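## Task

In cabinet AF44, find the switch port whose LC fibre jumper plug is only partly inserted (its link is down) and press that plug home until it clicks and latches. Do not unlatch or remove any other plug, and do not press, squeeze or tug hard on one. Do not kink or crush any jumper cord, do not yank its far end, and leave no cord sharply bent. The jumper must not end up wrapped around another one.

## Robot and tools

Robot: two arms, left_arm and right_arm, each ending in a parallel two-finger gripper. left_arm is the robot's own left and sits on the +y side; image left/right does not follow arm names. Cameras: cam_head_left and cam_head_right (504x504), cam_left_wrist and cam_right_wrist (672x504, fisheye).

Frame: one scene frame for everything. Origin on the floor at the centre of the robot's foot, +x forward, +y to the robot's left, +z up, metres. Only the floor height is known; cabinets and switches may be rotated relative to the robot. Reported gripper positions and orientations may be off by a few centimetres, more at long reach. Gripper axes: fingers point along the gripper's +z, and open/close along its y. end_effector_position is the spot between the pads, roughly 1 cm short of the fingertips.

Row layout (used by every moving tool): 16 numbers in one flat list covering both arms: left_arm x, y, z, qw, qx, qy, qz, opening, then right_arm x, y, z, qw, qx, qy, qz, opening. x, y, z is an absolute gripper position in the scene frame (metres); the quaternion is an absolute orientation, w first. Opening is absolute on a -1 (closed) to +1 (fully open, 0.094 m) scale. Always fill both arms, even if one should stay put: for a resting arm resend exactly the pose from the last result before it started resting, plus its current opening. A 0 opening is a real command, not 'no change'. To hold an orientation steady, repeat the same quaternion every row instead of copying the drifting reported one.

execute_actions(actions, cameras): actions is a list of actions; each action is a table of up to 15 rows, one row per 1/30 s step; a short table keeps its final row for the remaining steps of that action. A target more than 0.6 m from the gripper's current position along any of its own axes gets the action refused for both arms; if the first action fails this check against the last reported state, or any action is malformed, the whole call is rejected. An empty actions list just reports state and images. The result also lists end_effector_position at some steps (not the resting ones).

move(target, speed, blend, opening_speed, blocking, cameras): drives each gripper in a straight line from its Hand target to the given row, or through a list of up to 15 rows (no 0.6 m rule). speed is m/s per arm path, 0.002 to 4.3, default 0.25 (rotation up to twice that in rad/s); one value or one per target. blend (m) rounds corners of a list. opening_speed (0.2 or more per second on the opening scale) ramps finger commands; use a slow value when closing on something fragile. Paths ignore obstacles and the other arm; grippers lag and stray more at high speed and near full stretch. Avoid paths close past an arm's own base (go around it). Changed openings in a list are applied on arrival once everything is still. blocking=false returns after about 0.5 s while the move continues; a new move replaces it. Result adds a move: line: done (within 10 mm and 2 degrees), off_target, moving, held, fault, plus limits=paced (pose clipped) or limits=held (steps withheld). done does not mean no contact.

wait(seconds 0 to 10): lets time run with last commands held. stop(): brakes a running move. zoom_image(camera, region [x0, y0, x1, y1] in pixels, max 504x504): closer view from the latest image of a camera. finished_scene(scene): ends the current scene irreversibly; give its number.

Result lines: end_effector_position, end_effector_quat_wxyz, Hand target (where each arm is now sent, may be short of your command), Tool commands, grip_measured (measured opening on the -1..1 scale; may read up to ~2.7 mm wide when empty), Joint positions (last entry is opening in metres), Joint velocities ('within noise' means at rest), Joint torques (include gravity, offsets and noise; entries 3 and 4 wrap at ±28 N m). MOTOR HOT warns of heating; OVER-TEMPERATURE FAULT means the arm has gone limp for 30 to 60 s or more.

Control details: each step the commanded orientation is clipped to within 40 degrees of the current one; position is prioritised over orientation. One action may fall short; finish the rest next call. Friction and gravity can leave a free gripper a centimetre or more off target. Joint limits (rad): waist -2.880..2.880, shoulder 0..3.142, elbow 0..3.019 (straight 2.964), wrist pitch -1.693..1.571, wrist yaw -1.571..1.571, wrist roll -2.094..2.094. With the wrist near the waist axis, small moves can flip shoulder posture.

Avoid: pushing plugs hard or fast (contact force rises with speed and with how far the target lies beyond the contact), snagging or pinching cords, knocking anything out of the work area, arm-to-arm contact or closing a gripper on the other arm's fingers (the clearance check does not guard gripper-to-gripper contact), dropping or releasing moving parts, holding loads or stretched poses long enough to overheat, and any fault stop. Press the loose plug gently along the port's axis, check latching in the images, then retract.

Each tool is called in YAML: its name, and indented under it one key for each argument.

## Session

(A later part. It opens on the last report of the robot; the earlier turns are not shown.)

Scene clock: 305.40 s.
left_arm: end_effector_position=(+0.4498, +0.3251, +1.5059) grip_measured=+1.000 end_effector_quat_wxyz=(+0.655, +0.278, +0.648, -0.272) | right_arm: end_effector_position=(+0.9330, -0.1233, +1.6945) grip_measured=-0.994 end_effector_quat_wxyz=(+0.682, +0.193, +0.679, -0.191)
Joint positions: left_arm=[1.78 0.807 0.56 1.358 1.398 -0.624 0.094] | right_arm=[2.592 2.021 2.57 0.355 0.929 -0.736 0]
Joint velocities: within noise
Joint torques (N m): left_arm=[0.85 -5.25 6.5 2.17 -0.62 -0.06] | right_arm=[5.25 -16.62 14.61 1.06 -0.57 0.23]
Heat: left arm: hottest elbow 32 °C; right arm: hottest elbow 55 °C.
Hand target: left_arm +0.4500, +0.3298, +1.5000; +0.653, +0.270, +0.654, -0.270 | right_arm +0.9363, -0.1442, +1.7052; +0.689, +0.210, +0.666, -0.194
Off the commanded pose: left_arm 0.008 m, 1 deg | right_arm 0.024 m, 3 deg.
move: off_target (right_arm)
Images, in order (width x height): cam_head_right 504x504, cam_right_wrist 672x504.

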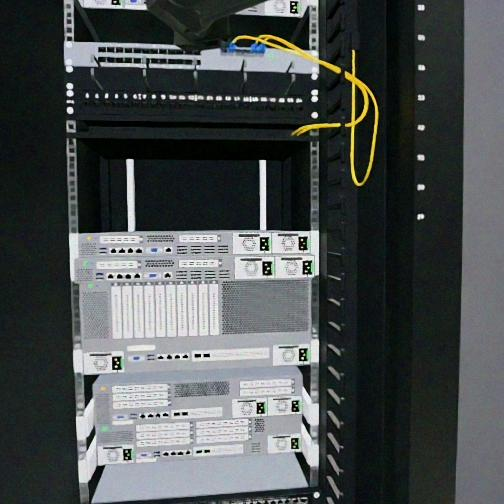

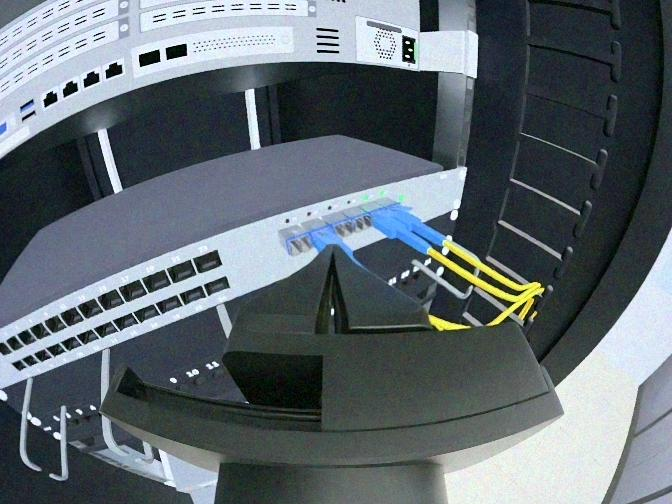

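move:
  target: [0.45,0.33,1.5,0.6533,0.2706,0.6533,-0.2706,1,0.947,-0.144,1.706,0.6879,0.2118,0.6669,-0.1944,-1]
  speed: 0.05
  cameras: ["cam_right_wrist","cam_head_right"]

zoom_image:
  camera: "cam_right_wrist"
  region: [290, 200, 370, 270]

zoom_image:
  camera: "cam_head_right"
  region: [215, 30, 255, 60]

Scene clock: 312.27 s.
left_arm: end_effector_position=(+0.4498, +0.3251, +1.5059) grip_measured=+1.000 end_effector_quat_wxyz=(+0.655, +0.278, +0.648, -0.272) | right_arm: end_effector_position=(+0.9359, -0.1237, +1.6951) grip_measured=-0.994 end_effector_quat_wxyz=(+0.676, +0.203, +0.682, -0.193)
Joint positions: left_arm=[1.78 0.807 0.56 1.358 1.398 -0.624 0.094] | right_arm=[2.594 2.063 2.657 0.311 0.953 -0.73 0]
Joint velocities: within noise
Joint torques (N m): left_arm=[-0.03 -4.95 6.26 2.32 -0.65 -0.12] | right_arm=[4.72 -16.09 14.84 0.94 -1.7 0.26]
Heat: left arm: hottest elbow 32 °C; right arm: hottest elbow 54 °C.
Hand target: left_arm +0.4500, +0.3298, +1.5000; +0.653, +0.270, +0.654, -0.270 | right_arm +0.9428, -0.1445, +1.7046; +0.689, +0.209, +0.666, -0.193
Off the commanded pose: left_arm 0.008 m, 1 deg | right_arm 0.026 m, 2 deg.
move: off_target (right_arm)
Images, in order (width x height): cam_head_right 504x504, cam_right_wrist 672x504.

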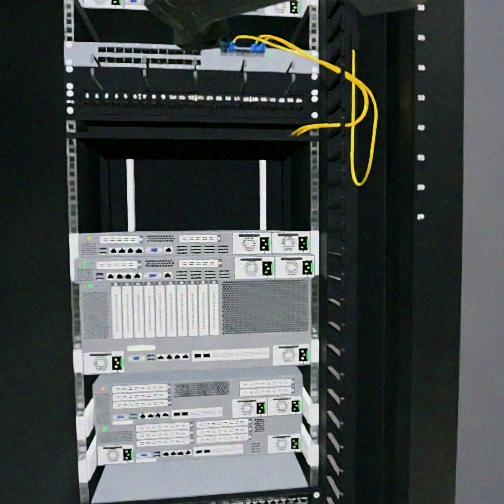

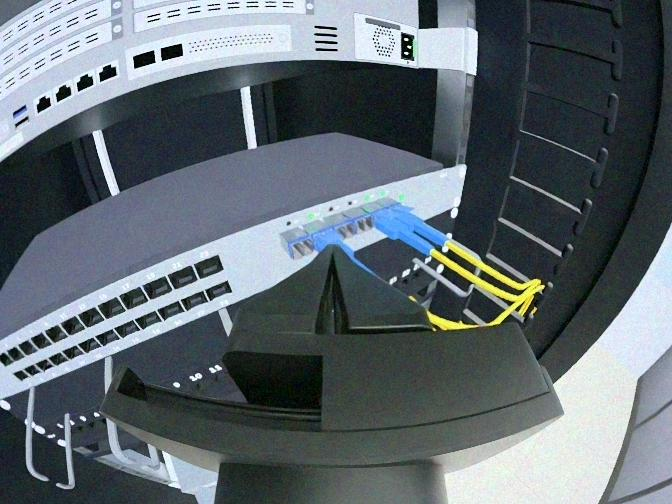

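Scaled by 6.300 from the camera's 672x504 image, which has a finer 960x720 frame.

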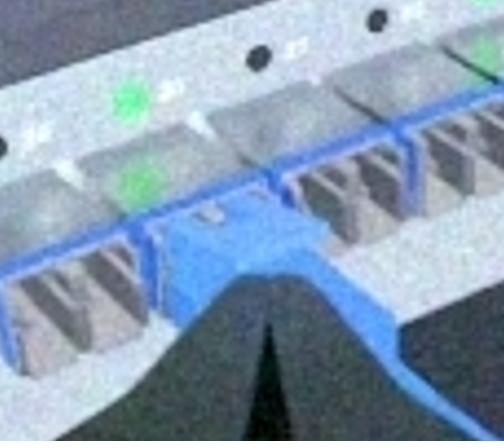

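Scaled by 12.600 from the camera's 504x504 image, which has a finer 720x720 frame.

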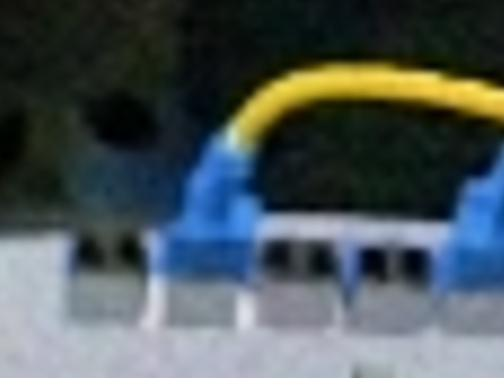

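LED green. Retreat.

move:
  target:
    - [0.45,0.33,1.5,0.6533,0.2706,0.6533,-0.2706,1,0.92,-0.135,1.706,0.6879,0.2118,0.6669,-0.1944,-1]
    - [0.45,0.33,1.5,0.6533,0.2706,0.6533,-0.2706,1,0.84,-0.112,1.707,0.6879,0.2118,0.6669,-0.1944,-1]
  speed: 0.08
  cameras: ["cam_right_wrist","cam_head_right"]

zoom_image:
  camera: "cam_right_wrist"
  region: [230, 170, 400, 280]

Scene clock: 319.00 s.
left_arm: end_effector_position=(+0.4498, +0.3251, +1.5059) grip_measured=+1.000 end_effector_quat_wxyz=(+0.655, +0.278, +0.648, -0.272) | right_arm: end_effector_position=(+0.8490, -0.1150, +1.6943) grip_measured=-0.994 end_effector_quat_wxyz=(+0.684, +0.209, +0.669, -0.202)
Joint positions: left_arm=[1.78 0.807 0.56 1.358 1.398 -0.624 0.094] | right_arm=[2.674 1.773 2.059 0.782 0.991 -0.899 0]
Joint velocities: within noise
Joint torques (N m): left_arm=[0.62 -5.01 6.17 2.55 -0.62 -0.12] | right_arm=[7.59 -15.56 8.62 1.87 -0.38 0.07]
Heat: left arm: hottest elbow 32 °C; right arm: hottest elbow 55 °C.
Hand target: left_arm +0.4500, +0.3298, +1.5000; +0.653, +0.270, +0.654, -0.270 | right_arm +0.8405, -0.1122, +1.7069; +0.688, +0.212, +0.667, -0.194
Off the commanded pose: left_arm 0.008 m, 1 deg | right_arm 0.016 m, 1 deg.
move: off_target (right_arm)
Images, in order (width x height): cam_head_right 504x504, cam_right_wrist 672x504.

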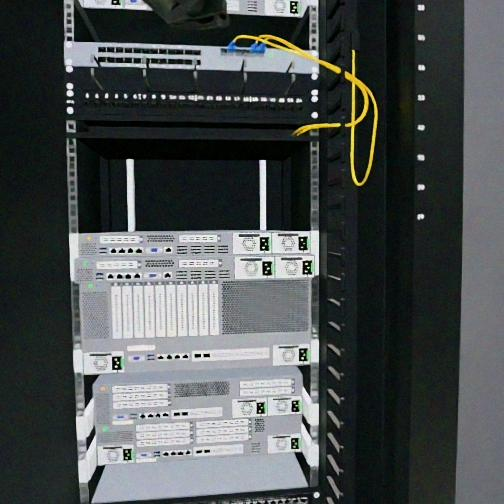

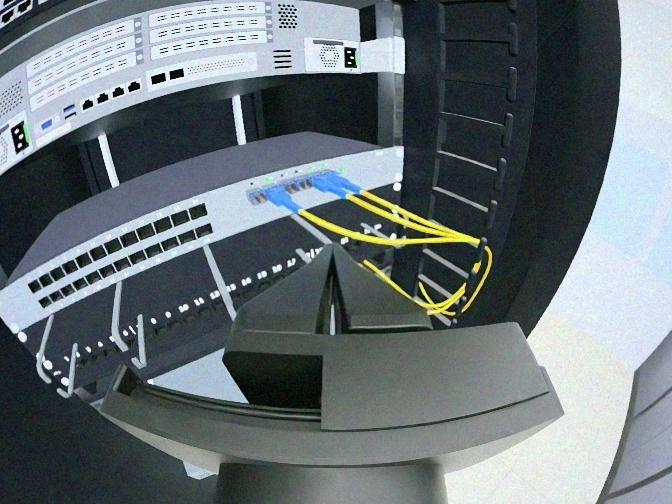

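Scaled by 2.965 from the camera's 672x504 image, which has a finer 960x720 frame.

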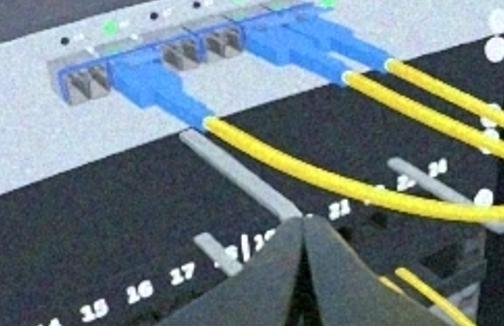

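finished_scene:
  scene: 2

The scene is finished: the task was done.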